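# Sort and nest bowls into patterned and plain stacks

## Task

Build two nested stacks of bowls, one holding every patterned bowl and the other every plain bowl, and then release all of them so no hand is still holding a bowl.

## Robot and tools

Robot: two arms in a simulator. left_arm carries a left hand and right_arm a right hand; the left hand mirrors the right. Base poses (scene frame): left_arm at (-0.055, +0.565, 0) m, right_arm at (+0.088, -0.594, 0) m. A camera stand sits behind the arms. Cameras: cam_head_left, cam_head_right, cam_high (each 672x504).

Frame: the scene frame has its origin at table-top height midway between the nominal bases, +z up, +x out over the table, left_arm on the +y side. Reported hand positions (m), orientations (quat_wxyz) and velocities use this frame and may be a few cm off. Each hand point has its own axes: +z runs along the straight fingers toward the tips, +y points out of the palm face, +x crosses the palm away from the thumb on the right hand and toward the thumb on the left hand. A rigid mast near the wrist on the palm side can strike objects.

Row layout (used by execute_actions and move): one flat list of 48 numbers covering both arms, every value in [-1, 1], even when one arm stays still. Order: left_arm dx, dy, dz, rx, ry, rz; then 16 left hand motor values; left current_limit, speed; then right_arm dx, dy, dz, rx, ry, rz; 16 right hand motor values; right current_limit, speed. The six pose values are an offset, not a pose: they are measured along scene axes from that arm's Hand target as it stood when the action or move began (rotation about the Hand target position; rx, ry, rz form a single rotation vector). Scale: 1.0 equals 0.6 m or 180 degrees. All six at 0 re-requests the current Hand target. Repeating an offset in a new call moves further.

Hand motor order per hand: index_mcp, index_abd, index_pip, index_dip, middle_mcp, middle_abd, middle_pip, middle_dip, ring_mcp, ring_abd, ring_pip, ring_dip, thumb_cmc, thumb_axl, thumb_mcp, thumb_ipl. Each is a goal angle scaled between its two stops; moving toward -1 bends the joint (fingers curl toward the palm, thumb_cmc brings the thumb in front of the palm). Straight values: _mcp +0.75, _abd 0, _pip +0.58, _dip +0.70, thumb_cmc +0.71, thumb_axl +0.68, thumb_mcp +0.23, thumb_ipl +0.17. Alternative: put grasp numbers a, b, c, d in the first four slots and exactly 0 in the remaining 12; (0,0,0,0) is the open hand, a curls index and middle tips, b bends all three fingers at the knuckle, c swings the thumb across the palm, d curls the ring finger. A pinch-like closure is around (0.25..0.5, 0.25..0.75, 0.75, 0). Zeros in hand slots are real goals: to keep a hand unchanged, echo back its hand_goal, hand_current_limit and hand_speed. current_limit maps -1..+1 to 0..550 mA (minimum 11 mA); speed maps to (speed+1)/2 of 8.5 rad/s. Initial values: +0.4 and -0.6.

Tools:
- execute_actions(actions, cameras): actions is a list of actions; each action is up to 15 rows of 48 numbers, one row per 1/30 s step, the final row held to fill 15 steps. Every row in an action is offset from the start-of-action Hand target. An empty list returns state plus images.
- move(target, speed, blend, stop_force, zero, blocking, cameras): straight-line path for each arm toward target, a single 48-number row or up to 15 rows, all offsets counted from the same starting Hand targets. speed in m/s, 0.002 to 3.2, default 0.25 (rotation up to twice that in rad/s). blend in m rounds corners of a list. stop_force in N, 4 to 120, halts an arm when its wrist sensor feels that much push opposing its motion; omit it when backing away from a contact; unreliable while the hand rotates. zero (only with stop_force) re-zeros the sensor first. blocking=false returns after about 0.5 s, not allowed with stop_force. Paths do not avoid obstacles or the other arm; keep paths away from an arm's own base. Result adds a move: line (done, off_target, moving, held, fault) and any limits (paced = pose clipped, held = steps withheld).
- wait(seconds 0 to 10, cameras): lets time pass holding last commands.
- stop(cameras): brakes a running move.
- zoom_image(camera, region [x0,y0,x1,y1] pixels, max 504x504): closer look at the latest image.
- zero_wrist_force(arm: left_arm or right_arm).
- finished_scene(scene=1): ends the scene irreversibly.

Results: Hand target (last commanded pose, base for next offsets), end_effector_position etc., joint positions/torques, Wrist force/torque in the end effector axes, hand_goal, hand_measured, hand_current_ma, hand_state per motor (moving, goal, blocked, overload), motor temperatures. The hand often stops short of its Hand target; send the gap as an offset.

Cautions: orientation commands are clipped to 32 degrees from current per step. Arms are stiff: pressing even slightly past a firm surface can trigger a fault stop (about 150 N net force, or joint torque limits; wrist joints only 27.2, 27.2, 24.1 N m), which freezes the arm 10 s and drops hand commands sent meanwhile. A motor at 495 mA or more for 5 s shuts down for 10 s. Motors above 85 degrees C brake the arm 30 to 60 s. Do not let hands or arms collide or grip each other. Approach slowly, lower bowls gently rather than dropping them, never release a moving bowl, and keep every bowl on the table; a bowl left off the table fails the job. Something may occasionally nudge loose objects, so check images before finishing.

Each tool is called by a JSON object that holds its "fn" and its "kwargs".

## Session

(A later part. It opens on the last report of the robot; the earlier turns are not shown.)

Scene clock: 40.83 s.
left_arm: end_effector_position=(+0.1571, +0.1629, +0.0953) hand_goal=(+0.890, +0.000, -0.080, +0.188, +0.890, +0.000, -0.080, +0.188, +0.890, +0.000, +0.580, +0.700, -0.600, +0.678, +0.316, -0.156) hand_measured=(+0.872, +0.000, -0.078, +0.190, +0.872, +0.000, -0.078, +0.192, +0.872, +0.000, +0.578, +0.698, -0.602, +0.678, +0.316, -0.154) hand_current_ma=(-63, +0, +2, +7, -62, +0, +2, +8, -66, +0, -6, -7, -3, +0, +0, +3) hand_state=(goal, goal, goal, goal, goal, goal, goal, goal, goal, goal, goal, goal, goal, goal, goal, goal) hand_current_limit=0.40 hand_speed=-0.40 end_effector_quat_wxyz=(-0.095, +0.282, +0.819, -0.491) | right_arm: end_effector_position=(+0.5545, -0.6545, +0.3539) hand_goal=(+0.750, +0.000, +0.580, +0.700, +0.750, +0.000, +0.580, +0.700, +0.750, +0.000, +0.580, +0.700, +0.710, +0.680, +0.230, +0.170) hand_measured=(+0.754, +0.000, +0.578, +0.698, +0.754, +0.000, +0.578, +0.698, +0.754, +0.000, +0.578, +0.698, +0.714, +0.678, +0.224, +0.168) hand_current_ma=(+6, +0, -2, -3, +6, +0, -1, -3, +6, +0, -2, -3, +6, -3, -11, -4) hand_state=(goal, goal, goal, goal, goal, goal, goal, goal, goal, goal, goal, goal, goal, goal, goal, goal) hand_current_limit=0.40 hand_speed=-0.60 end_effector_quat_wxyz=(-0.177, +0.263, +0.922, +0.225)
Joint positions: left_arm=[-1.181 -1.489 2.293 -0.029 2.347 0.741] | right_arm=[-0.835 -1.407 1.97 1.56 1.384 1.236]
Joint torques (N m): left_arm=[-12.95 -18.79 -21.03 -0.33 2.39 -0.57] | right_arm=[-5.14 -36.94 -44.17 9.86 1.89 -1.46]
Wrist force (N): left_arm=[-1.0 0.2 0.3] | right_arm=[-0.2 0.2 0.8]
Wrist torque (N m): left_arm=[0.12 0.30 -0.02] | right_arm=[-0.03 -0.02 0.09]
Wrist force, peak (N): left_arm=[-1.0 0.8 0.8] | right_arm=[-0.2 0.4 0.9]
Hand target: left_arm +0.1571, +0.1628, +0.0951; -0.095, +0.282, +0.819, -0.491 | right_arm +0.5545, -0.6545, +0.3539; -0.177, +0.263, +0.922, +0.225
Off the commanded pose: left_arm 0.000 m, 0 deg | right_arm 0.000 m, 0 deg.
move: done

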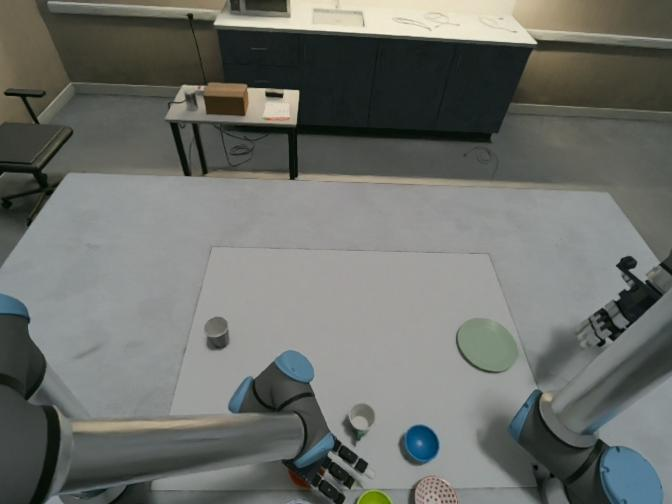

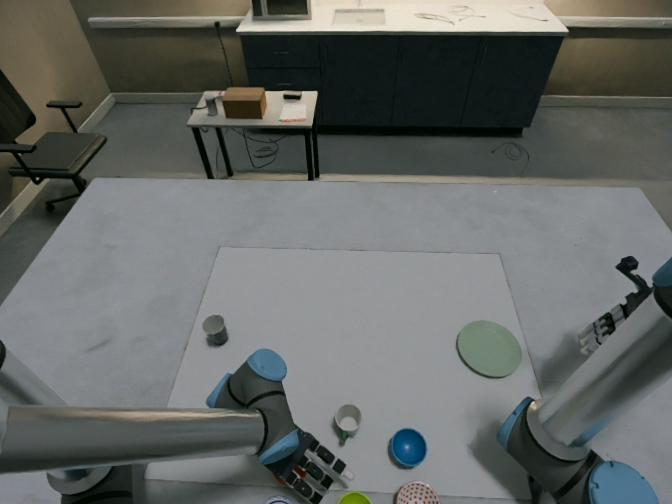

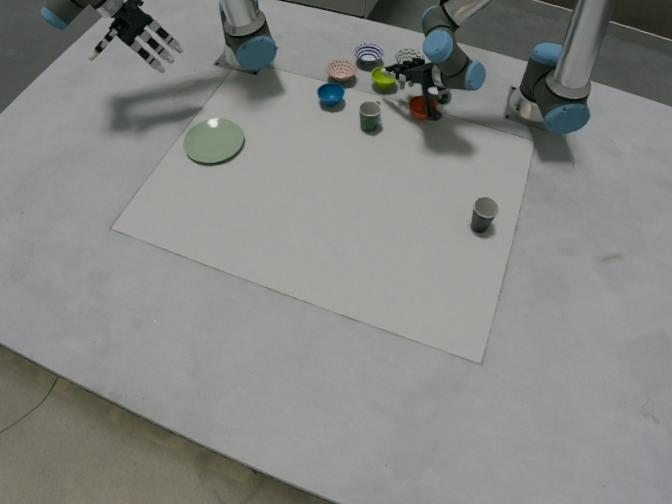

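{"fn": "move", "kwargs": {"target": [-0.003,0.003,-0.07,0,0,0, 0.89,0,-0.08,0.1885,0.89,0,-0.08,0.1885,0.89,0,0.58,0.70,-0.60,0.678,0.315,-0.156, 0.4,-0.4, 0,0,0,0,0,0, 0,0,0,0,0,0,0,0,0,0,0,0,0,0,0,0, 0.4,-0.6], "speed": 0.08, "stop_force": 10, "cameras": ["cam_high", "cam_head_left", "cam_head_right"]}}

{"fn": "zoom_image", "kwargs": {"camera": "cam_high", "region": [380, 60, 480, 140]}}

Scene clock: 43.20 s.
left_arm: end_effector_position=(+0.1553, +0.1646, +0.0531) hand_goal=(+0.890, +0.000, -0.080, +0.188, +0.890, +0.000, -0.080, +0.188, +0.890, +0.000, +0.580, +0.700, -0.600, +0.678, +0.316, -0.156) hand_measured=(+0.872, +0.000, -0.078, +0.190, +0.872, +0.000, -0.078, +0.192, +0.872, +0.000, +0.578, +0.698, -0.602, +0.678, +0.316, -0.154) hand_current_ma=(-63, +0, +2, +7, -62, +0, +2, +8, -66, +0, -6, -7, -3, +0, +0, +3) hand_state=(goal, goal, goal, goal, goal, goal, goal, goal, goal, goal, goal, goal, goal, goal, goal, goal) hand_current_limit=0.40 hand_speed=-0.40 end_effector_quat_wxyz=(-0.095, +0.282, +0.819, -0.491) | right_arm: end_effector_position=(+0.5545, -0.6545, +0.3539) hand_goal=(+0.750, +0.000, +0.580, +0.700, +0.750, +0.000, +0.580, +0.700, +0.750, +0.000, +0.580, +0.700, +0.710, +0.680, +0.230, +0.170) hand_measured=(+0.754, +0.000, +0.578, +0.698, +0.754, +0.000, +0.578, +0.698, +0.754, +0.000, +0.578, +0.698, +0.714, +0.678, +0.224, +0.168) hand_current_ma=(+6, +0, -2, -3, +6, +0, -1, -3, +6, +0, -2, -3, +6, -3, -11, -4) hand_state=(goal, goal, goal, goal, goal, goal, goal, goal, goal, goal, goal, goal, goal, goal, goal, goal) hand_current_limit=0.40 hand_speed=-0.60 end_effector_quat_wxyz=(-0.177, +0.263, +0.922, +0.225)
Joint positions: left_arm=[-1.183 -1.424 2.327 -0.131 2.345 0.738] | right_arm=[-0.835 -1.407 1.97 1.56 1.384 1.236]
Joint torques (N m): left_arm=[-13.25 -21.69 -18.32 -0.24 -1.64 -0.74] | right_arm=[-5.74 -37.15 -44.7 9.85 1.82 -1.39]
Wrist force (N): left_arm=[-0.6 0.0 0.0] | right_arm=[0.3 0.3 0.3]
Wrist torque (N m): left_arm=[0.13 0.24 0.01] | right_arm=[0.03 -0.07 0.13]
Wrist force, peak (N): left_arm=[-1.3 0.0 0.0] | right_arm=[-0.2 0.6 0.9]
Hand target: left_arm +0.1553, +0.1646, +0.0531; -0.095, +0.282, +0.819, -0.491 | right_arm +0.5545, -0.6545, +0.3539; -0.177, +0.263, +0.922, +0.225
Off the commanded pose: left_arm 0.000 m, 0 deg | right_arm 0.000 m, 0 deg.
move: done

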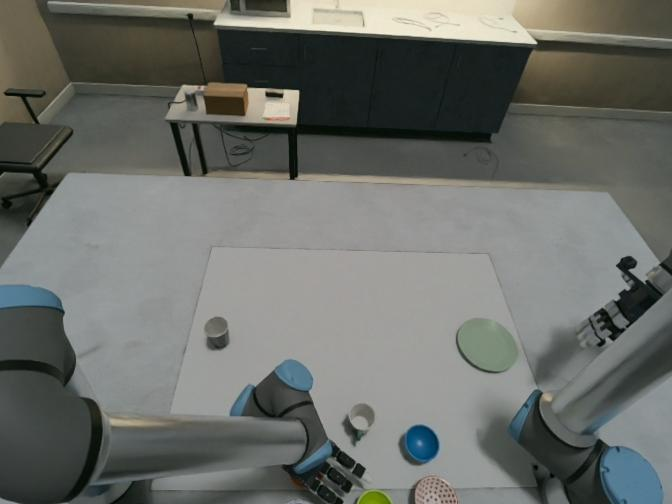

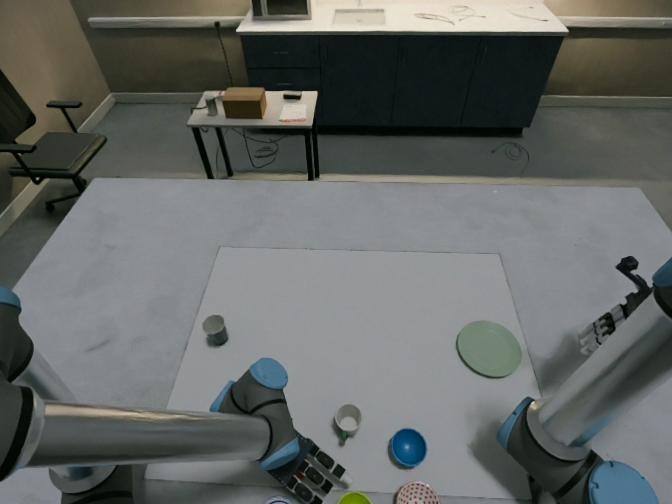

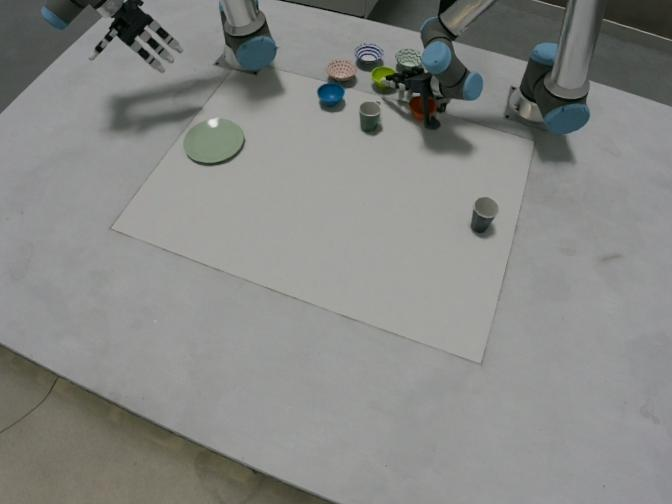

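Scaled by 5.040.

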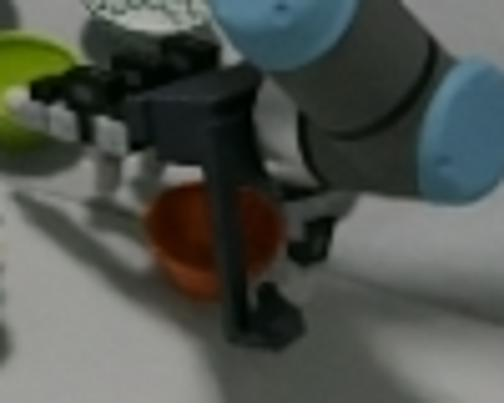

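{"fn": "move", "kwargs": {"target": [0,0,0,0,0,0, 0.89,0,-0.62,0.10,0.89,0,-0.62,0.10,0.89,0,0.58,0.70,-0.60,0.678,-0.03,-0.156, 0.4,-0.9, 0,0,0,0,0,0, 0,0,0,0,0,0,0,0,0,0,0,0,0,0,0,0, 0.4,-0.6], "speed": 0.08, "cameras": ["cam_high"]}}

{"fn": "zoom_image", "kwargs": {"camera": "cam_high", "region": [380, 60, 480, 140]}}

Scene clock: 45.37 s.
left_arm: end_effector_position=(+0.1553, +0.1646, +0.0531) hand_goal=(+0.890, +0.000, -0.620, +0.100, +0.890, +0.000, -0.620, +0.100, +0.890, +0.000, +0.580, +0.700, -0.600, +0.678, -0.030, -0.156) hand_measured=(+0.922, +0.000, -0.550, +0.114, +0.934, +0.000, -0.502, +0.122, +0.872, +0.000, +0.578, +0.698, -0.580, +0.682, +0.066, -0.122) hand_current_ma=(+122, +0, +285, +47, +180, +0, +385, +75, -66, +0, -6, -7, +66, +11, +385, +174) hand_state=(blocked, goal, blocked, goal, blocked, goal, blocked, blocked, goal, goal, goal, goal, goal, goal, blocked, blocked) hand_current_limit=0.40 hand_speed=-0.90 end_effector_quat_wxyz=(-0.095, +0.282, +0.819, -0.491) | right_arm: end_effector_position=(+0.5545, -0.6545, +0.3539) hand_goal=(+0.750, +0.000, +0.580, +0.700, +0.750, +0.000, +0.580, +0.700, +0.750, +0.000, +0.580, +0.700, +0.710, +0.680, +0.230, +0.170) hand_measured=(+0.754, +0.000, +0.578, +0.698, +0.754, +0.000, +0.578, +0.698, +0.754, +0.000, +0.578, +0.698, +0.714, +0.678, +0.224, +0.168) hand_current_ma=(+6, +0, -2, -3, +6, +0, -1, -3, +6, +0, -2, -3, +6, -3, -11, -4) hand_state=(goal, goal, goal, goal, goal, goal, goal, goal, goal, goal, goal, goal, goal, goal, goal, goal) hand_current_limit=0.40 hand_speed=-0.60 end_effector_quat_wxyz=(-0.177, +0.263, +0.922, +0.225)
Joint positions: left_arm=[-1.183 -1.424 2.327 -0.131 2.345 0.738] | right_arm=[-0.835 -1.407 1.97 1.56 1.384 1.236]
Joint torques (N m): left_arm=[-11.47 -22.87 -18.66 0 -1.62 -0.95] | right_arm=[-6.53 -37.2 -45.24 10.09 1.76 -1.42]
Wrist force (N): left_arm=[-0.3 0.7 0.6] | right_arm=[-0.1 0.8 0.7]
Wrist torque (N m): left_arm=[0.14 0.24 0.02] | right_arm=[0.05 -0.03 0.10]
Wrist force, peak (N): left_arm=[-0.9 1.1 0.4] | right_arm=[-0.3 0.7 0.8]
Hand target: left_arm +0.1553, +0.1646, +0.0531; -0.095, +0.282, +0.819, -0.491 | right_arm +0.5545, -0.6545, +0.3539; -0.177, +0.263, +0.922, +0.225
Off the commanded pose: left_arm 0.000 m, 0 deg | right_arm 0.000 m, 0 deg.
move: done
Images, in order (width x height): cam_high 672x504.

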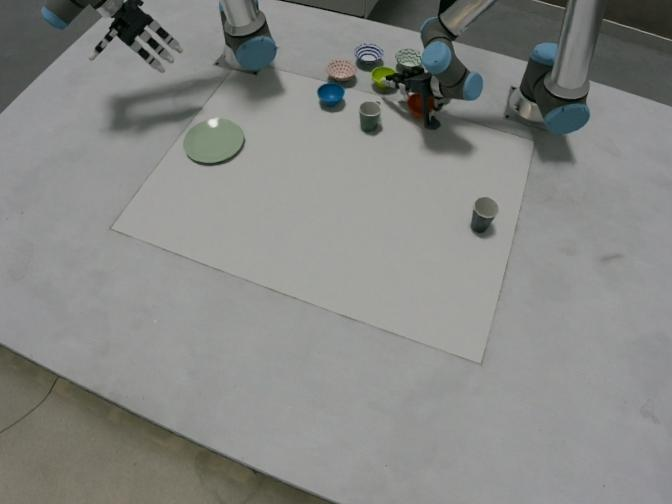

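Scaled by 5.040.

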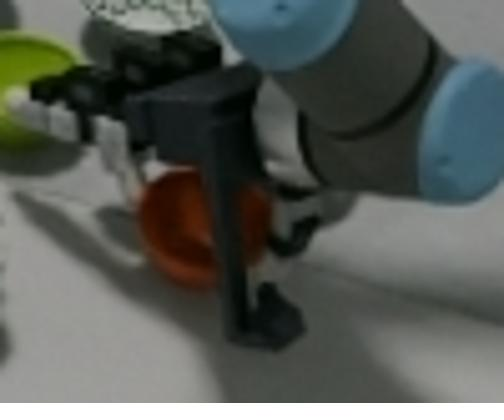

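{"fn": "move", "kwargs": {"target": [0,0,0.06,0,0,0, 0.89,0,-0.62,0.10,0.89,0,-0.62,0.10,0.89,0,0.58,0.70,-0.60,0.678,-0.03,-0.156, 0.4,-0.9, 0,0,0,0,0,0, 0,0,0,0,0,0,0,0,0,0,0,0,0,0,0,0, 0.4,-0.6], "speed": 0.06, "cameras": ["cam_high","cam_head_left"]}}

{"fn": "zoom_image", "kwargs": {"camera": "cam_high", "region": [380, 50, 480, 130]}}

{"fn": "zoom_image", "kwargs": {"camera": "cam_head_left", "region": [200, 390, 430, 504]}}

Scene clock: 46.73 s.
left_arm: end_effector_position=(+0.1553, +0.1646, +0.0890) hand_goal=(+0.890, +0.000, -0.620, +0.100, +0.890, +0.000, -0.620, +0.100, +0.890, +0.000, +0.580, +0.700, -0.600, +0.678, -0.030, -0.156) hand_measured=(+0.922, +0.000, -0.550, +0.114, +0.934, +0.000, -0.504, +0.122, +0.872, +0.000, +0.578, +0.698, -0.580, +0.682, +0.066, -0.122) hand_current_ma=(+122, +0, +284, +47, +181, +0, +385, +75, -66, +0, -6, -7, +67, +11, +385, +174) hand_state=(blocked, goal, blocked, goal, blocked, goal, blocked, blocked, goal, goal, goal, goal, goal, goal, blocked, blocked) hand_current_limit=0.40 hand_speed=-0.90 end_effector_quat_wxyz=(-0.095, +0.282, +0.819, -0.491) | right_arm: end_effector_position=(+0.5545, -0.6545, +0.3539) hand_goal=(+0.750, +0.000, +0.580, +0.700, +0.750, +0.000, +0.580, +0.700, +0.750, +0.000, +0.580, +0.700, +0.710, +0.680, +0.230, +0.170) hand_measured=(+0.754, +0.000, +0.578, +0.698, +0.754, +0.000, +0.578, +0.698, +0.754, +0.000, +0.578, +0.698, +0.714, +0.678, +0.224, +0.168) hand_current_ma=(+6, +0, -2, -3, +6, +0, -1, -3, +6, +0, -2, -3, +6, -3, -11, -4) hand_state=(goal, goal, goal, goal, goal, goal, goal, goal, goal, goal, goal, goal, goal, goal, goal, goal) hand_current_limit=0.40 hand_speed=-0.60 end_effector_quat_wxyz=(-0.177, +0.263, +0.922, +0.225)
Joint positions: left_arm=[-1.183 -1.484 2.303 -0.046 2.345 0.738] | right_arm=[-0.835 -1.407 1.97 1.56 1.384 1.236]
Joint torques (N m): left_arm=[-4.83 -52.49 -40.7 5.02 -0.72 0.98] | right_arm=[-4.44 -35.87 -44.45 9.83 1.83 -1.43]
Wrist force (N): left_arm=[-0.7 0.5 0.4] | right_arm=[-0.4 0.3 0.6]
Wrist torque (N m): left_arm=[0.13 0.27 -0.01] | right_arm=[0.00 0.01 0.07]
Wrist force, peak (N): left_arm=[-0.5 1.0 0.9] | right_arm=[0.0 0.4 1.1]
Hand target: left_arm +0.1553, +0.1646, +0.0891; -0.095, +0.282, +0.819, -0.491 | right_arm +0.5545, -0.6545, +0.3539; -0.177, +0.263, +0.922, +0.225
Off the commanded pose: left_arm 0.000 m, 0 deg | right_arm 0.000 m, 0 deg.
move: done
Images, in order (width x height): cam_head_left 672x504, cam_high 672x504.

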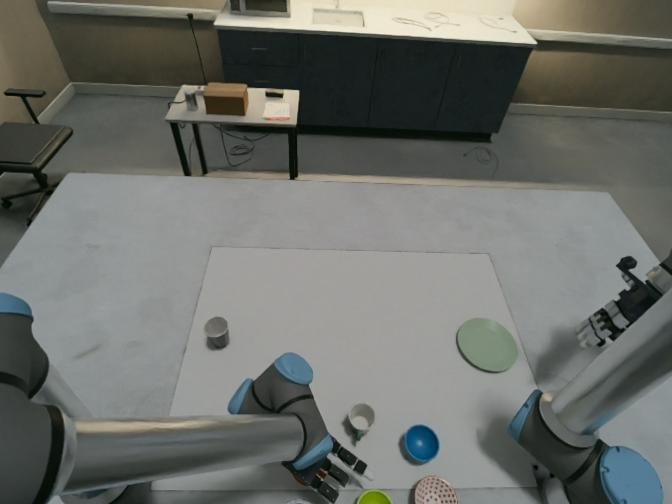

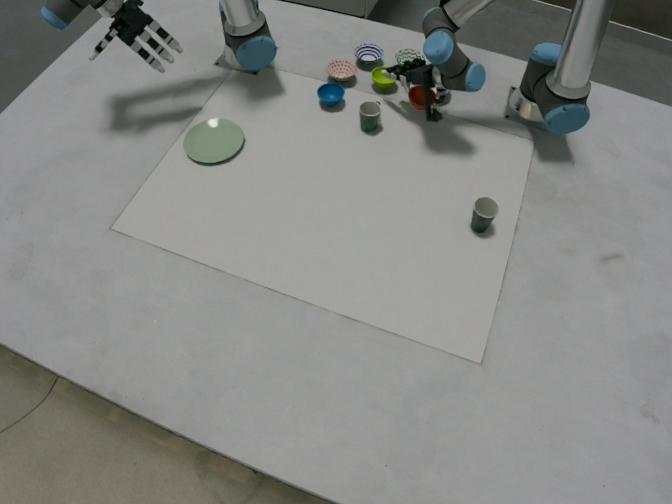

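Scaled by 5.040.

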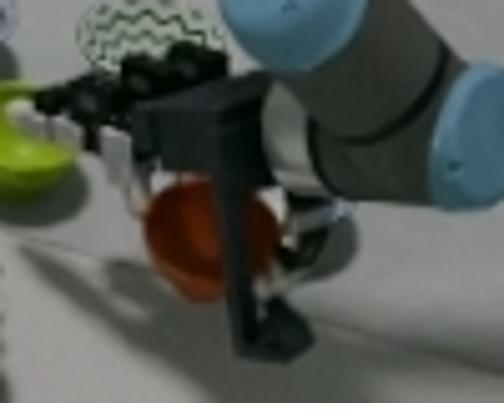

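Scaled by 2.191.

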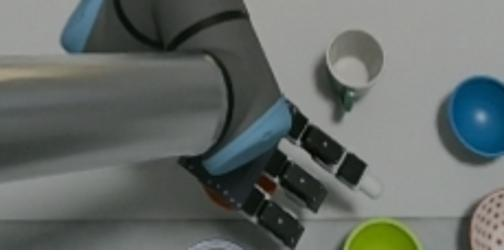

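{"fn": "zoom_image", "kwargs": {"camera": "cam_high", "region": [400, 75, 450, 115]}}

Scaled by 10.080.

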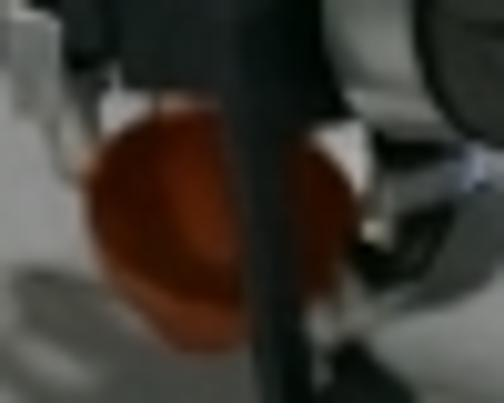

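{"fn": "move", "kwargs": {"target": [0,0,-0.053,0,0,0, 0.89,0,-0.62,0.10,0.89,0,-0.62,0.10,0.89,0,0.58,0.70,-0.60,0.678,-0.03,-0.156, 0.4,-0.9, 0,0,0,0,0,0, 0,0,0,0,0,0,0,0,0,0,0,0,0,0,0,0, 0.4,-0.6], "speed": 0.05, "stop_force": 5}}

{"fn": "move", "kwargs": {"target": [0,0,0,0,0,0, 0.89,0,-0.08,0.1885,0.89,0,-0.08,0.1885,0.89,0,0.58,0.70,-0.60,0.678,0.315,-0.156, 0.4,-0.9, 0,0,0,0,0,0, 0,0,0,0,0,0,0,0,0,0,0,0,0,0,0,0, 0.4,-0.6], "speed": 0.08, "cameras": ["cam_high"]}}

{"fn": "zoom_image", "kwargs": {"camera": "cam_high", "region": [390, 65, 460, 121]}}

Scene clock: 50.20 s.
left_arm: end_effector_position=(+0.1553, +0.1646, +0.0573) hand_goal=(+0.890, +0.000, -0.620, +0.100, +0.890, +0.000, -0.620, +0.100, +0.890, +0.000, +0.580, +0.700, -0.600, +0.678, -0.030, -0.156) hand_measured=(+0.922, +0.000, -0.550, +0.114, +0.934, +0.000, -0.504, +0.122, +0.872, +0.000, +0.578, +0.698, -0.580, +0.682, +0.066, -0.122) hand_current_ma=(+123, +0, +284, +47, +181, +0, +385, +75, -66, +0, -6, -7, +67, +11, +385, +174) hand_state=(blocked, goal, blocked, goal, blocked, goal, blocked, blocked, goal, goal, goal, goal, goal, goal, blocked, blocked) hand_current_limit=0.40 hand_speed=-0.90 end_effector_quat_wxyz=(-0.095, +0.282, +0.819, -0.491) | right_arm: end_effector_position=(+0.5545, -0.6545, +0.3539) hand_goal=(+0.750, +0.000, +0.580, +0.700, +0.750, +0.000, +0.580, +0.700, +0.750, +0.000, +0.580, +0.700, +0.710, +0.680, +0.230, +0.170) hand_measured=(+0.754, +0.000, +0.578, +0.698, +0.754, +0.000, +0.578, +0.698, +0.754, +0.000, +0.578, +0.698, +0.714, +0.678, +0.224, +0.168) hand_current_ma=(+6, +0, -2, -3, +6, +0, -1, -3, +6, +0, -2, -3, +6, -3, -11, -4) hand_state=(goal, goal, goal, goal, goal, goal, goal, goal, goal, goal, goal, goal, goal, goal, goal, goal) hand_current_limit=0.40 hand_speed=-0.60 end_effector_quat_wxyz=(-0.177, +0.263, +0.922, +0.225)
Joint positions: left_arm=[-1.183 -1.431 2.325 -0.121 2.345 0.738] | right_arm=[-0.835 -1.407 1.97 1.56 1.384 1.236]
Joint torques (N m): left_arm=[-1.22 -20.05 -18.63 -0.27 -0.87 -0.72] | right_arm=[-5.84 -37.4 -44.6 9.73 2 -1.36]
Wrist force (N): left_arm=[-0.8 0.8 0.5] | right_arm=[-0.3 0.3 0.6]
Wrist torque (N m): left_arm=[0.15 0.29 -0.01] | right_arm=[-0.01 0.00 0.08]
Wrist force, peak (N): left_arm=[-1.0 0.7 0.7] | right_arm=[-0.5 0.6 0.9]
Hand target: left_arm +0.1553, +0.1646, +0.0573; -0.095, +0.282, +0.819, -0.491 | right_arm +0.5545, -0.6545, +0.3539; -0.177, +0.263, +0.922, +0.225
Off the commanded pose: left_arm 0.000 m, 0 deg | right_arm 0.000 m, 0 deg.
move: done

Scene clock: 51.97 s.
left_arm: end_effector_position=(+0.1553, +0.1646, +0.0573) hand_goal=(+0.890, +0.000, -0.080, +0.188, +0.890, +0.000, -0.080, +0.188, +0.890, +0.000, +0.580, +0.700, -0.600, +0.678, +0.316, -0.156) hand_measured=(+0.884, +0.000, -0.084, +0.186, +0.884, +0.000, -0.084, +0.192, +0.872, +0.000, +0.578, +0.698, -0.596, +0.680, +0.310, -0.154) hand_current_ma=(-17, +0, -12, -5, -17, +0, -12, +8, -66, +0, -6, -7, +13, +7, -20, +6) hand_state=(goal, goal, goal, goal, goal, goal, goal, goal, goal, goal, goal, goal, goal, goal, goal, goal) hand_current_limit=0.40 hand_speed=-0.90 end_effector_quat_wxyz=(-0.095, +0.282, +0.819, -0.491) | right_arm: end_effector_position=(+0.5545, -0.6545, +0.3539) hand_goal=(+0.750, +0.000, +0.580, +0.700, +0.750, +0.000, +0.580, +0.700, +0.750, +0.000, +0.580, +0.700, +0.710, +0.680, +0.230, +0.170) hand_measured=(+0.754, +0.000, +0.578, +0.698, +0.754, +0.000, +0.578, +0.698, +0.754, +0.000, +0.578, +0.698, +0.714, +0.678, +0.224, +0.168) hand_current_ma=(+6, +0, -2, -3, +6, +0, -1, -3, +6, +0, -2, -3, +6, -3, -11, -4) hand_state=(goal, goal, goal, goal, goal, goal, goal, goal, goal, goal, goal, goal, goal, goal, goal, goal) hand_current_limit=0.40 hand_speed=-0.60 end_effector_quat_wxyz=(-0.177, +0.263, +0.922, +0.225)
Joint positions: left_arm=[-1.183 -1.431 2.325 -0.121 2.345 0.738] | right_arm=[-0.835 -1.407 1.97 1.56 1.384 1.236]
Joint torques (N m): left_arm=[-9.46 -21.89 -17.95 0.02 -0.22 -0.58] | right_arm=[-7.81 -37.13 -44.55 9.91 1.55 -1.41]
Wrist force (N): left_arm=[-0.2 0.0 0.4] | right_arm=[-0.3 0.5 0.6]
Wrist torque (N m): left_arm=[0.10 0.20 0.04] | right_arm=[0.02 -0.01 0.09]
Wrist force, peak (N): left_arm=[-0.5 0.8 1.0] | right_arm=[-0.3 0.3 0.9]
Hand target: left_arm +0.1553, +0.1646, +0.0573; -0.095, +0.282, +0.819, -0.491 | right_arm +0.5545, -0.6545, +0.3539; -0.177, +0.263, +0.922, +0.225
Off the commanded pose: left_arm 0.000 m, 0 deg | right_arm 0.000 m, 0 deg.
move: done
Images, in order (width x height): cam_high 672x504.

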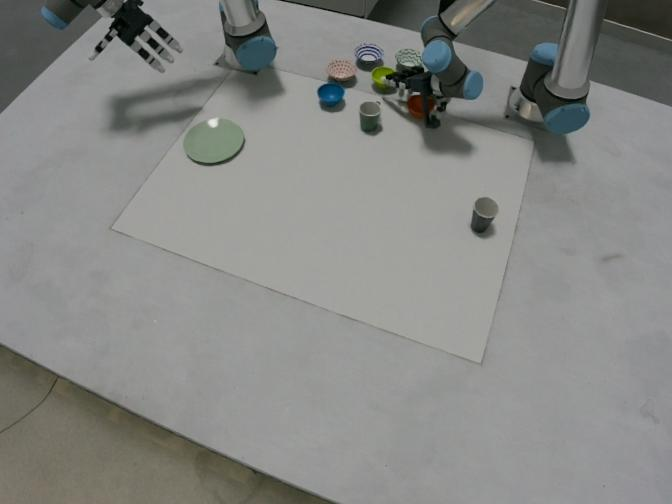

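Scaled by 7.200.

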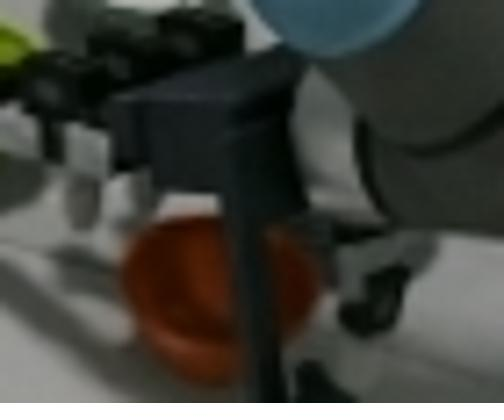

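{"fn": "move", "kwargs": {"target": [0.0045,-0.016,0,0.0168,0.0292,0.0194, 0.89,0,-0.08,0.1885,0.89,0,-0.08,0.1885,0.89,0,0.58,0.70,-0.60,0.678,0.315,-0.156, 0.4,-0.9, 0,0,0,0,0,0, 0,0,0,0,0,0,0,0,0,0,0,0,0,0,0,0, 0.4,-0.6], "speed": 0.05}}

{"fn": "move", "kwargs": {"target": [0,0,0,0,0,0, 0.89,0,-0.504,0.116,0.89,0,-0.504,0.116,0.89,0,0.58,0.70,-0.60,0.678,0.056,-0.156, 0.4,-0.9, 0,0,0,0,0,0, 0,0,0,0,0,0,0,0,0,0,0,0,0,0,0,0, 0.4,-0.6], "speed": 0.08, "cameras": ["cam_high"]}}

{"fn": "zoom_image", "kwargs": {"camera": "cam_high", "region": [390, 65, 460, 121]}}

Scene clock: 54.13 s.
left_arm: end_effector_position=(+0.1580, +0.1551, +0.0573) hand_goal=(+0.890, +0.000, -0.080, +0.188, +0.890, +0.000, -0.080, +0.188, +0.890, +0.000, +0.580, +0.700, -0.600, +0.678, +0.316, -0.156) hand_measured=(+0.884, +0.000, -0.084, +0.186, +0.884, +0.000, -0.084, +0.192, +0.872, +0.000, +0.578, +0.698, -0.596, +0.680, +0.310, -0.154) hand_current_ma=(-18, +0, -12, -5, -17, +0, -12, +8, -66, +0, -6, -7, +8, +7, -20, +6) hand_state=(goal, goal, goal, goal, goal, goal, goal, goal, goal, goal, goal, goal, goal, goal, goal, goal) hand_current_limit=0.40 hand_speed=-0.90 end_effector_quat_wxyz=(-0.125, +0.232, +0.834, -0.485) | right_arm: end_effector_position=(+0.5545, -0.6545, +0.3539) hand_goal=(+0.750, +0.000, +0.580, +0.700, +0.750, +0.000, +0.580, +0.700, +0.750, +0.000, +0.580, +0.700, +0.710, +0.680, +0.230, +0.170) hand_measured=(+0.754, +0.000, +0.578, +0.698, +0.754, +0.000, +0.578, +0.698, +0.754, +0.000, +0.578, +0.698, +0.714, +0.678, +0.224, +0.168) hand_current_ma=(+6, +0, -2, -3, +6, +0, -1, -3, +6, +0, -2, -3, +6, -3, -11, -4) hand_state=(goal, goal, goal, goal, goal, goal, goal, goal, goal, goal, goal, goal, goal, goal, goal, goal) hand_current_limit=0.40 hand_speed=-0.60 end_effector_quat_wxyz=(-0.177, +0.263, +0.922, +0.225)
Joint positions: left_arm=[-1.168 -1.397 2.289 -0.109 2.356 0.631] | right_arm=[-0.835 -1.407 1.97 1.56 1.384 1.236]
Joint torques (N m): left_arm=[12.91 -23.44 -38.48 5.2 3.27 -1.75] | right_arm=[-6.13 -38.65 -43.97 9.9 1.56 -1.48]
Wrist force (N): left_arm=[-0.3 -0.3 0.3] | right_arm=[-0.4 0.4 0.8]
Wrist torque (N m): left_arm=[0.07 0.22 0.20] | right_arm=[0.00 0.00 0.07]
Wrist force, peak (N): left_arm=[-1.1 0.0 0.5] | right_arm=[-0.4 0.4 0.9]
Hand target: left_arm +0.1580, +0.1550, +0.0573; -0.125, +0.231, +0.834, -0.484 | right_arm +0.5545, -0.6545, +0.3539; -0.177, +0.263, +0.922, +0.225
Off the commanded pose: left_arm 0.000 m, 0 deg | right_arm 0.000 m, 0 deg.
move: done

Scene clock: 55.57 s.
left_arm: end_effector_position=(+0.1580, +0.1550, +0.0573) hand_goal=(+0.890, +0.000, -0.504, +0.116, +0.890, +0.000, -0.504, +0.116, +0.890, +0.000, +0.580, +0.700, -0.600, +0.678, +0.056, -0.156) hand_measured=(+0.906, +0.000, -0.460, +0.124, +0.904, +0.000, -0.462, +0.124, +0.872, +0.000, +0.578, +0.698, -0.596, +0.680, +0.092, -0.138) hand_current_ma=(+56, +0, +167, +24, +49, +0, +159, +26, -66, +0, -6, -7, +14, +7, +175, +88) hand_state=(goal, goal, blocked, goal, goal, goal, blocked, goal, goal, goal, goal, goal, goal, goal, blocked, goal) hand_current_limit=0.40 hand_speed=-0.90 end_effector_quat_wxyz=(-0.125, +0.231, +0.834, -0.484) | right_arm: end_effector_position=(+0.5545, -0.6545, +0.3539) hand_goal=(+0.750, +0.000, +0.580, +0.700, +0.750, +0.000, +0.580, +0.700, +0.750, +0.000, +0.580, +0.700, +0.710, +0.680, +0.230, +0.170) hand_measured=(+0.754, +0.000, +0.578, +0.698, +0.754, +0.000, +0.578, +0.698, +0.754, +0.000, +0.578, +0.698, +0.714, +0.678, +0.224, +0.168) hand_current_ma=(+6, +0, -2, -3, +6, +0, -1, -3, +6, +0, -2, -3, +6, -3, -11, -4) hand_state=(goal, goal, goal, goal, goal, goal, goal, goal, goal, goal, goal, goal, goal, goal, goal, goal) hand_current_limit=0.40 hand_speed=-0.60 end_effector_quat_wxyz=(-0.177, +0.263, +0.922, +0.225)
Joint positions: left_arm=[-1.168 -1.397 2.289 -0.109 2.356 0.631] | right_arm=[-0.835 -1.407 1.97 1.56 1.384 1.236]
Joint torques (N m): left_arm=[11.36 -24.59 -38.95 4.66 3 -1.46] | right_arm=[-6.26 -38.03 -44.85 9.62 1.84 -1.36]
Wrist force (N): left_arm=[-0.3 0.4 0.2] | right_arm=[-0.5 0.4 0.8]
Wrist torque (N m): left_arm=[0.13 0.20 0.20] | right_arm=[0.01 0.01 0.07]
Wrist force, peak (N): left_arm=[-0.8 1.4 0.3] | right_arm=[-0.2 0.6 0.8]
Hand target: left_arm +0.1580, +0.1550, +0.0573; -0.125, +0.231, +0.834, -0.484 | right_arm +0.5545, -0.6545, +0.3539; -0.177, +0.263, +0.922, +0.225
Off the commanded pose: left_arm 0.000 m, 0 deg | right_arm 0.000 m, 0 deg.
move: done
Images, in order (width x height): cam_high 672x504.

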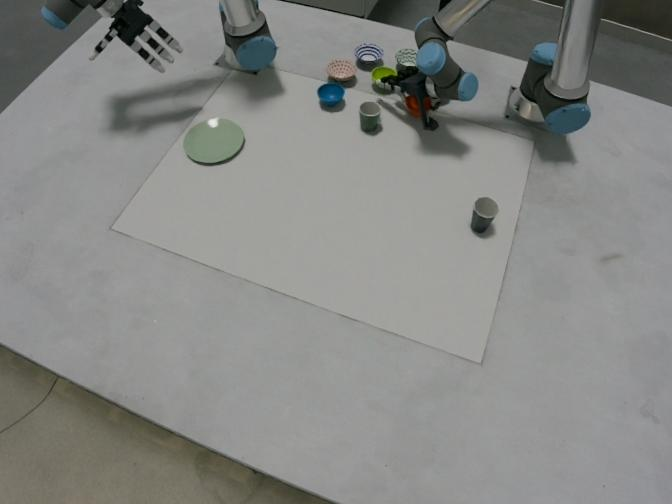

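Scaled by 7.200.

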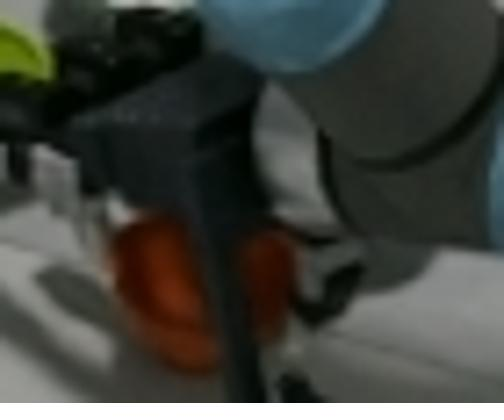

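{"fn": "move", "kwargs": {"target": [0,0,0.0667,0,0,0, 0.89,0,-0.504,0.116,0.89,0,-0.504,0.116,0.89,0,0.58,0.70,-0.60,0.678,0.056,-0.156, 0.4,-0.9, 0,0,0,0,0,0, 0,0,0,0,0,0,0,0,0,0,0,0,0,0,0,0, 0.4,-0.6], "speed": 0.05, "cameras": ["cam_high"]}}

{"fn": "zoom_image", "kwargs": {"camera": "cam_high", "region": [390, 55, 460, 111]}}

Scene clock: 57.07 s.
left_arm: end_effector_position=(+0.1580, +0.1550, +0.0972) hand_goal=(+0.890, +0.000, -0.504, +0.116, +0.890, +0.000, -0.504, +0.116, +0.890, +0.000, +0.580, +0.700, -0.600, +0.678, +0.056, -0.156) hand_measured=(+0.906, +0.000, -0.460, +0.124, +0.904, +0.000, -0.462, +0.124, +0.872, +0.000, +0.578, +0.698, -0.594, +0.680, +0.092, -0.138) hand_current_ma=(+57, +0, +166, +25, +49, +0, +158, +26, -66, +0, -6, -7, +14, +7, +175, +88) hand_state=(goal, goal, blocked, goal, goal, goal, blocked, goal, goal, goal, goal, goal, goal, goal, blocked, goal) hand_current_limit=0.40 hand_speed=-0.90 end_effector_quat_wxyz=(-0.125, +0.231, +0.834, -0.484) | right_arm: end_effector_position=(+0.5545, -0.6545, +0.3539) hand_goal=(+0.750, +0.000, +0.580, +0.700, +0.750, +0.000, +0.580, +0.700, +0.750, +0.000, +0.580, +0.700, +0.710, +0.680, +0.230, +0.170) hand_measured=(+0.754, +0.000, +0.578, +0.698, +0.754, +0.000, +0.578, +0.698, +0.754, +0.000, +0.578, +0.698, +0.714, +0.678, +0.224, +0.168) hand_current_ma=(+6, +0, -2, -3, +6, +0, -1, -3, +6, +0, -2, -3, +6, -3, -11, -4) hand_state=(goal, goal, goal, goal, goal, goal, goal, goal, goal, goal, goal, goal, goal, goal, goal, goal) hand_current_limit=0.40 hand_speed=-0.60 end_effector_quat_wxyz=(-0.177, +0.263, +0.922, +0.225)
Joint positions: left_arm=[-1.168 -1.461 2.262 -0.018 2.356 0.631] | right_arm=[-0.835 -1.407 1.97 1.56 1.384 1.236]
Joint torques (N m): left_arm=[3.95 -55.79 -41.14 4.88 2.9 0.97] | right_arm=[-5.6 -36.18 -44.53 9.78 1.78 -1.46]
Wrist force (N): left_arm=[-0.4 0.1 0.4] | right_arm=[-0.3 0.2 0.7]
Wrist torque (N m): left_arm=[0.07 0.23 0.21] | right_arm=[-0.02 0.00 0.07]
Wrist force, peak (N): left_arm=[-0.9 0.9 0.5] | right_arm=[-0.3 0.6 0.8]
Hand target: left_arm +0.1580, +0.1550, +0.0974; -0.125, +0.231, +0.834, -0.484 | right_arm +0.5545, -0.6545, +0.3539; -0.177, +0.263, +0.922, +0.225
Off the commanded pose: left_arm 0.000 m, 0 deg | right_arm 0.000 m, 0 deg.
move: done
Images, in order (width x height): cam_high 672x504.

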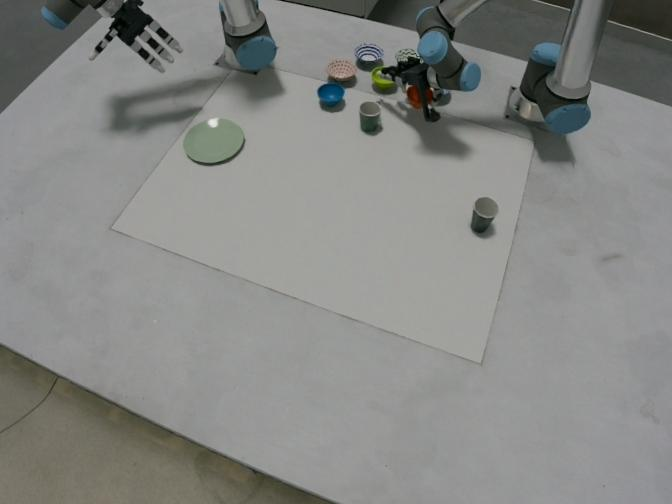

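Scaled by 7.200.

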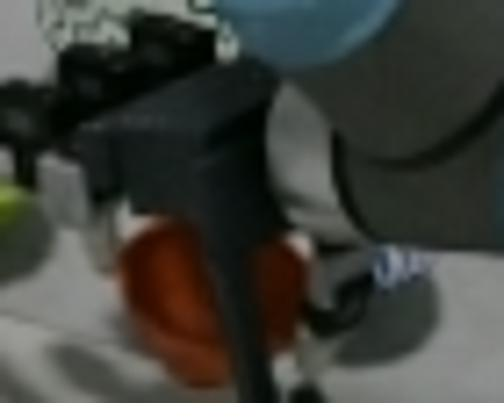

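{"fn": "move", "kwargs": {"target": [[0,0,0.105,-0.0192,-0.0333,-0.0222, 0.89,0,-0.504,0.116,0.89,0,-0.504,0.116,0.89,0,0.58,0.70,-0.60,0.678,0.056,-0.156, 0.4,-0.9, 0,0,0,0,0,0, 0,0,0,0,0,0,0,0,0,0,0,0,0,0,0,0, 0.4,-0.6],[-0.1783,-0.2733,0.105,-0.0192,-0.0333,-0.0222, 0.89,0,-0.504,0.116,0.89,0,-0.504,0.116,0.89,0,0.58,0.70,-0.60,0.678,0.056,-0.156, 0.4,-0.9, 0,0,0,0,0,0, 0,0,0,0,0,0,0,0,0,0,0,0,0,0,0,0, 0.4,-0.6]], "speed": 0.12, "blend": 0.03, "cameras": ["all"]}}

{"fn": "zoom_image", "kwargs": {"camera": "cam_high", "region": [350, 30, 450, 110]}}

{"fn": "zoom_image", "kwargs": {"camera": "cam_head_left", "region": [270, 404, 470, 504]}}

{"fn": "zoom_image", "kwargs": {"camera": "cam_head_right", "region": [240, 404, 440, 504]}}

Scene clock: 60.53 s.
left_arm: end_effector_position=(+0.0512, -0.0087, +0.1604) hand_goal=(+0.890, +0.000, -0.504, +0.116, +0.890, +0.000, -0.504, +0.116, +0.890, +0.000, +0.580, +0.700, -0.600, +0.678, +0.056, -0.156) hand_measured=(+0.908, +0.000, -0.460, +0.124, +0.904, +0.000, -0.462, +0.124, +0.872, +0.000, +0.578, +0.698, -0.594, +0.680, +0.092, -0.138) hand_current_ma=(+60, +0, +163, +25, +50, +0, +153, +26, -64, +0, -6, -7, +20, +7, +175, +88) hand_state=(goal, goal, blocked, goal, goal, goal, blocked, goal, goal, goal, goal, goal, goal, goal, blocked, goal) hand_current_limit=0.40 hand_speed=-0.90 end_effector_quat_wxyz=(-0.091, +0.289, +0.816, -0.492) | right_arm: end_effector_position=(+0.5545, -0.6545, +0.3539) hand_goal=(+0.750, +0.000, +0.580, +0.700, +0.750, +0.000, +0.580, +0.700, +0.750, +0.000, +0.580, +0.700, +0.710, +0.680, +0.230, +0.170) hand_measured=(+0.754, +0.000, +0.578, +0.698, +0.754, +0.000, +0.578, +0.698, +0.754, +0.000, +0.578, +0.698, +0.714, +0.678, +0.224, +0.168) hand_current_ma=(+6, +0, -2, -3, +6, +0, -1, -3, +6, +0, -2, -3, +6, -3, -11, -4) hand_state=(goal, goal, goal, goal, goal, goal, goal, goal, goal, goal, goal, goal, goal, goal, goal, goal) hand_current_limit=0.40 hand_speed=-0.60 end_effector_quat_wxyz=(-0.177, +0.263, +0.922, +0.225)
Joint positions: left_arm=[-1.542 -1.495 2.119 -0.02 2.066 0.474] | right_arm=[-0.835 -1.407 1.97 1.56 1.384 1.236]
Joint torques (N m): left_arm=[-15.73 -22.14 -48.45 -1.04 -2 -1.45] | right_arm=[-5.81 -36.18 -45.03 9.67 1.81 -1.62]
Wrist force (N): left_arm=[0.0 0.4 0.5] | right_arm=[-0.3 0.5 0.6]
Wrist torque (N m): left_arm=[0.12 0.18 0.20] | right_arm=[0.03 -0.01 0.08]
Wrist force, peak (N): left_arm=[-0.7 1.4 1.4] | right_arm=[-0.3 0.3 1.0]
Hand target: left_arm +0.0510, -0.0089, +0.1604; -0.091, +0.289, +0.816, -0.492 | right_arm +0.5545, -0.6545, +0.3539; -0.177, +0.263, +0.922, +0.225
Off the commanded pose: left_arm 0.000 m, 0 deg | right_arm 0.000 m, 0 deg.
move: done

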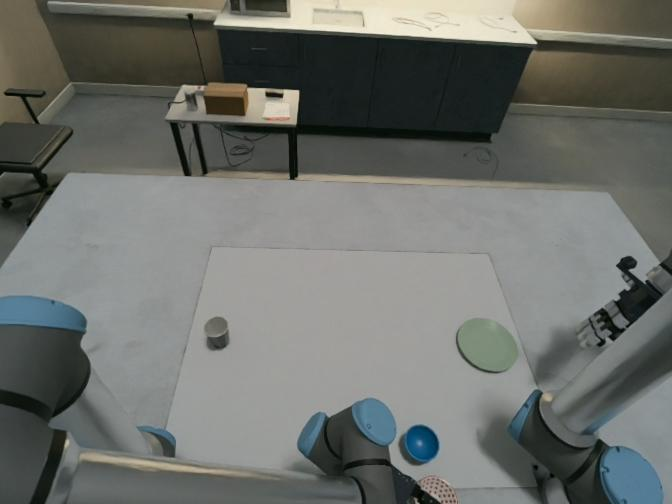

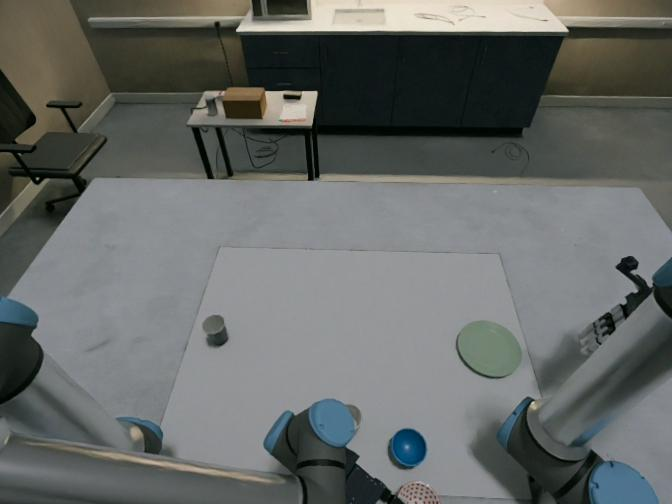

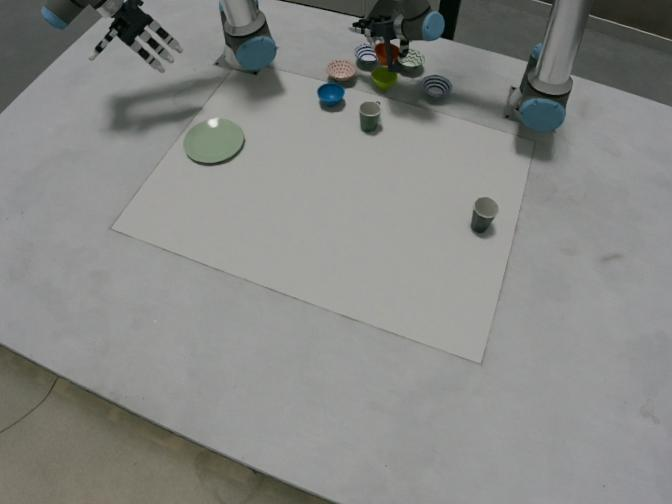

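Scaled by 5.040.

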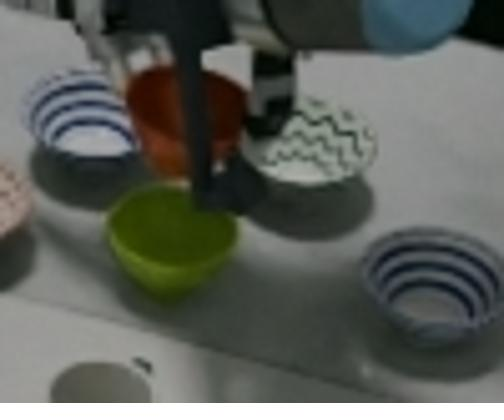

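Scaled by 2.520.

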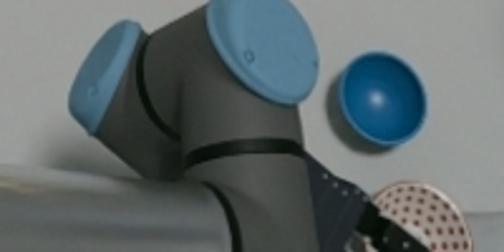

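Scaled by 2.520.

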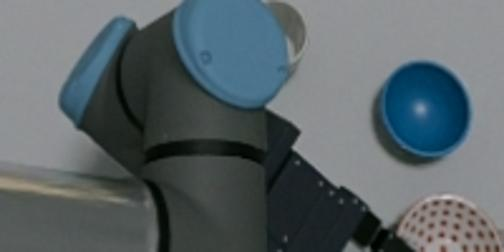

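{"fn": "move", "kwargs": {"target": [0.0092,0,-0.1167,0,0,0, 0.89,0,-0.504,0.116,0.89,0,-0.504,0.116,0.89,0,0.58,0.70,-0.60,0.678,0.056,-0.156, 0.4,-0.9, 0,0,0,0,0,0, 0,0,0,0,0,0,0,0,0,0,0,0,0,0,0,0, 0.4,-0.6], "speed": 0.08, "stop_force": 6, "cameras": ["cam_high"]}}

{"fn": "zoom_image", "kwargs": {"camera": "cam_high", "region": [350, 30, 450, 110]}}

Scene clock: 63.30 s.
left_arm: end_effector_position=(+0.0566, -0.0089, +0.0903) hand_goal=(+0.890, +0.000, -0.504, +0.116, +0.890, +0.000, -0.504, +0.116, +0.890, +0.000, +0.580, +0.700, -0.600, +0.678, +0.056, -0.156) hand_measured=(+0.908, +0.000, -0.460, +0.124, +0.904, +0.000, -0.462, +0.124, +0.872, +0.000, +0.578, +0.698, -0.594, +0.680, +0.092, -0.138) hand_current_ma=(+60, +0, +163, +25, +50, +0, +153, +26, -64, +0, -6, -7, +20, +7, +175, +88) hand_state=(goal, goal, blocked, goal, goal, goal, blocked, goal, goal, goal, goal, goal, goal, goal, blocked, goal) hand_current_limit=0.40 hand_speed=-0.90 end_effector_quat_wxyz=(-0.091, +0.289, +0.816, -0.492) | right_arm: end_effector_position=(+0.5545, -0.6545, +0.3539) hand_goal=(+0.750, +0.000, +0.580, +0.700, +0.750, +0.000, +0.580, +0.700, +0.750, +0.000, +0.580, +0.700, +0.710, +0.680, +0.230, +0.170) hand_measured=(+0.754, +0.000, +0.578, +0.698, +0.754, +0.000, +0.578, +0.698, +0.754, +0.000, +0.578, +0.698, +0.714, +0.678, +0.224, +0.168) hand_current_ma=(+6, +0, -2, -3, +6, +0, -1, -3, +6, +0, -2, -3, +6, -3, -11, -4) hand_state=(goal, goal, goal, goal, goal, goal, goal, goal, goal, goal, goal, goal, goal, goal, goal, goal) hand_current_limit=0.40 hand_speed=-0.60 end_effector_quat_wxyz=(-0.177, +0.263, +0.922, +0.225)
Joint positions: left_arm=[-1.53 -1.403 2.171 -0.161 2.076 0.482] | right_arm=[-0.835 -1.407 1.97 1.56 1.384 1.236]
Joint torques (N m): left_arm=[13.36 -29.64 -22.72 -0.46 0.67 0.87] | right_arm=[-6.79 -36.24 -44.52 9.68 1.75 -1.31]
Wrist force (N): left_arm=[-0.3 0.3 0.7] | right_arm=[-0.2 0.2 0.7]
Wrist torque (N m): left_arm=[0.08 0.23 0.16] | right_arm=[-0.02 -0.02 0.08]
Wrist force, peak (N): left_arm=[-0.7 0.5 0.9] | right_arm=[-0.4 0.4 1.0]
Hand target: left_arm +0.0566, -0.0089, +0.0903; -0.091, +0.289, +0.816, -0.492 | right_arm +0.5545, -0.6545, +0.3539; -0.177, +0.263, +0.922, +0.225
Off the commanded pose: left_arm 0.000 m, 0 deg | right_arm 0.000 m, 0 deg.
move: done
Images, in order (width x height): cam_high 672x504.

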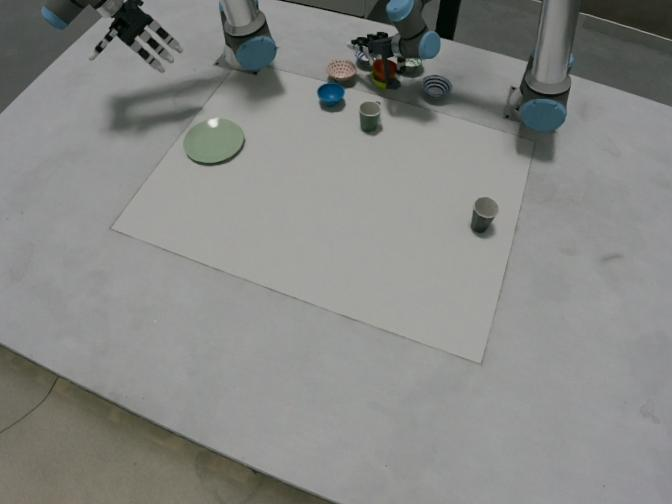

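Scaled by 5.040.

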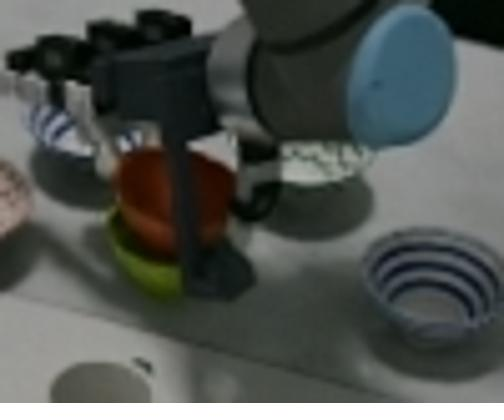

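{"fn": "move", "kwargs": {"target": [0,-0.003,-0.0367,0,0,0, 0.89,0,-0.504,0.116,0.89,0,-0.504,0.116,0.89,0,0.58,0.70,-0.60,0.678,0.056,-0.156, 0.4,-0.9, 0,0,0,0,0,0, 0,0,0,0,0,0,0,0,0,0,0,0,0,0,0,0, 0.4,-0.6], "speed": 0.02, "stop_force": 4, "cameras": ["cam_high"]}}

{"fn": "zoom_image", "kwargs": {"camera": "cam_high", "region": [350, 40, 420, 96]}}

Scene clock: 65.60 s.
left_arm: end_effector_position=(+0.0566, -0.0103, +0.0736) hand_goal=(+0.890, +0.000, -0.504, +0.116, +0.890, +0.000, -0.504, +0.116, +0.890, +0.000, +0.580, +0.700, -0.600, +0.678, +0.056, -0.156) hand_measured=(+0.914, +0.000, -0.470, +0.124, +0.904, +0.000, -0.466, +0.124, +0.872, +0.000, +0.578, +0.698, -0.596, +0.680, +0.096, -0.136) hand_current_ma=(+90, +0, +122, +25, +50, +0, +140, +26, -64, +0, -6, -7, +11, +5, +197, +93) hand_state=(blocked, goal, blocked, goal, goal, goal, blocked, goal, goal, goal, goal, goal, goal, goal, blocked, goal) hand_current_limit=0.40 hand_speed=-0.90 end_effector_quat_wxyz=(-0.091, +0.289, +0.816, -0.492) | right_arm: end_effector_position=(+0.5545, -0.6545, +0.3539) hand_goal=(+0.750, +0.000, +0.580, +0.700, +0.750, +0.000, +0.580, +0.700, +0.750, +0.000, +0.580, +0.700, +0.710, +0.680, +0.230, +0.170) hand_measured=(+0.754, +0.000, +0.578, +0.698, +0.754, +0.000, +0.578, +0.698, +0.754, +0.000, +0.578, +0.698, +0.714, +0.678, +0.224, +0.168) hand_current_ma=(+6, +0, -2, -3, +6, +0, -1, -3, +6, +0, -2, -3, +6, -3, -11, -4) hand_state=(goal, goal, goal, goal, goal, goal, goal, goal, goal, goal, goal, goal, goal, goal, goal, goal) hand_current_limit=0.40 hand_speed=-0.60 end_effector_quat_wxyz=(-0.177, +0.263, +0.922, +0.225)
Joint positions: left_arm=[-1.53 -1.378 2.181 -0.196 2.076 0.481] | right_arm=[-0.835 -1.407 1.97 1.56 1.384 1.236]
Joint torques (N m): left_arm=[2 -61.58 -41.74 3.62 -1.4 -0.52] | right_arm=[-6.46 -37.5 -44.46 9.8 1.6 -1.22]
Wrist force (N): left_arm=[-0.9 -0.5 -0.2] | right_arm=[-0.5 0.4 0.5]
Wrist torque (N m): left_arm=[0.06 0.30 0.13] | right_arm=[0.02 0.02 0.07]
Wrist force, peak (N): left_arm=[-1.3 -3.5 -1.7] | right_arm=[-0.4 0.6 0.9]
Hand target: left_arm +0.0566, -0.0103, +0.0736; -0.091, +0.289, +0.816, -0.492 (not the last commanded pose) | right_arm +0.5545, -0.6545, +0.3539; -0.177, +0.263, +0.922, +0.225
Off the commanded pose: left_arm 0.005 m, 0 deg | right_arm 0.000 m, 0 deg.
move: contact (left_arm)
Images, in order (width x height): cam_high 672x504.

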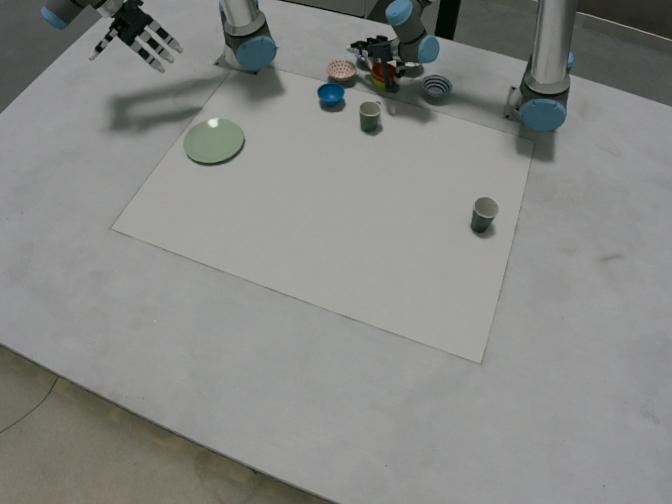

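Scaled by 7.200.

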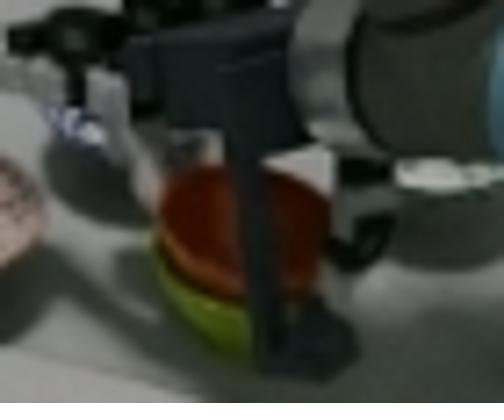

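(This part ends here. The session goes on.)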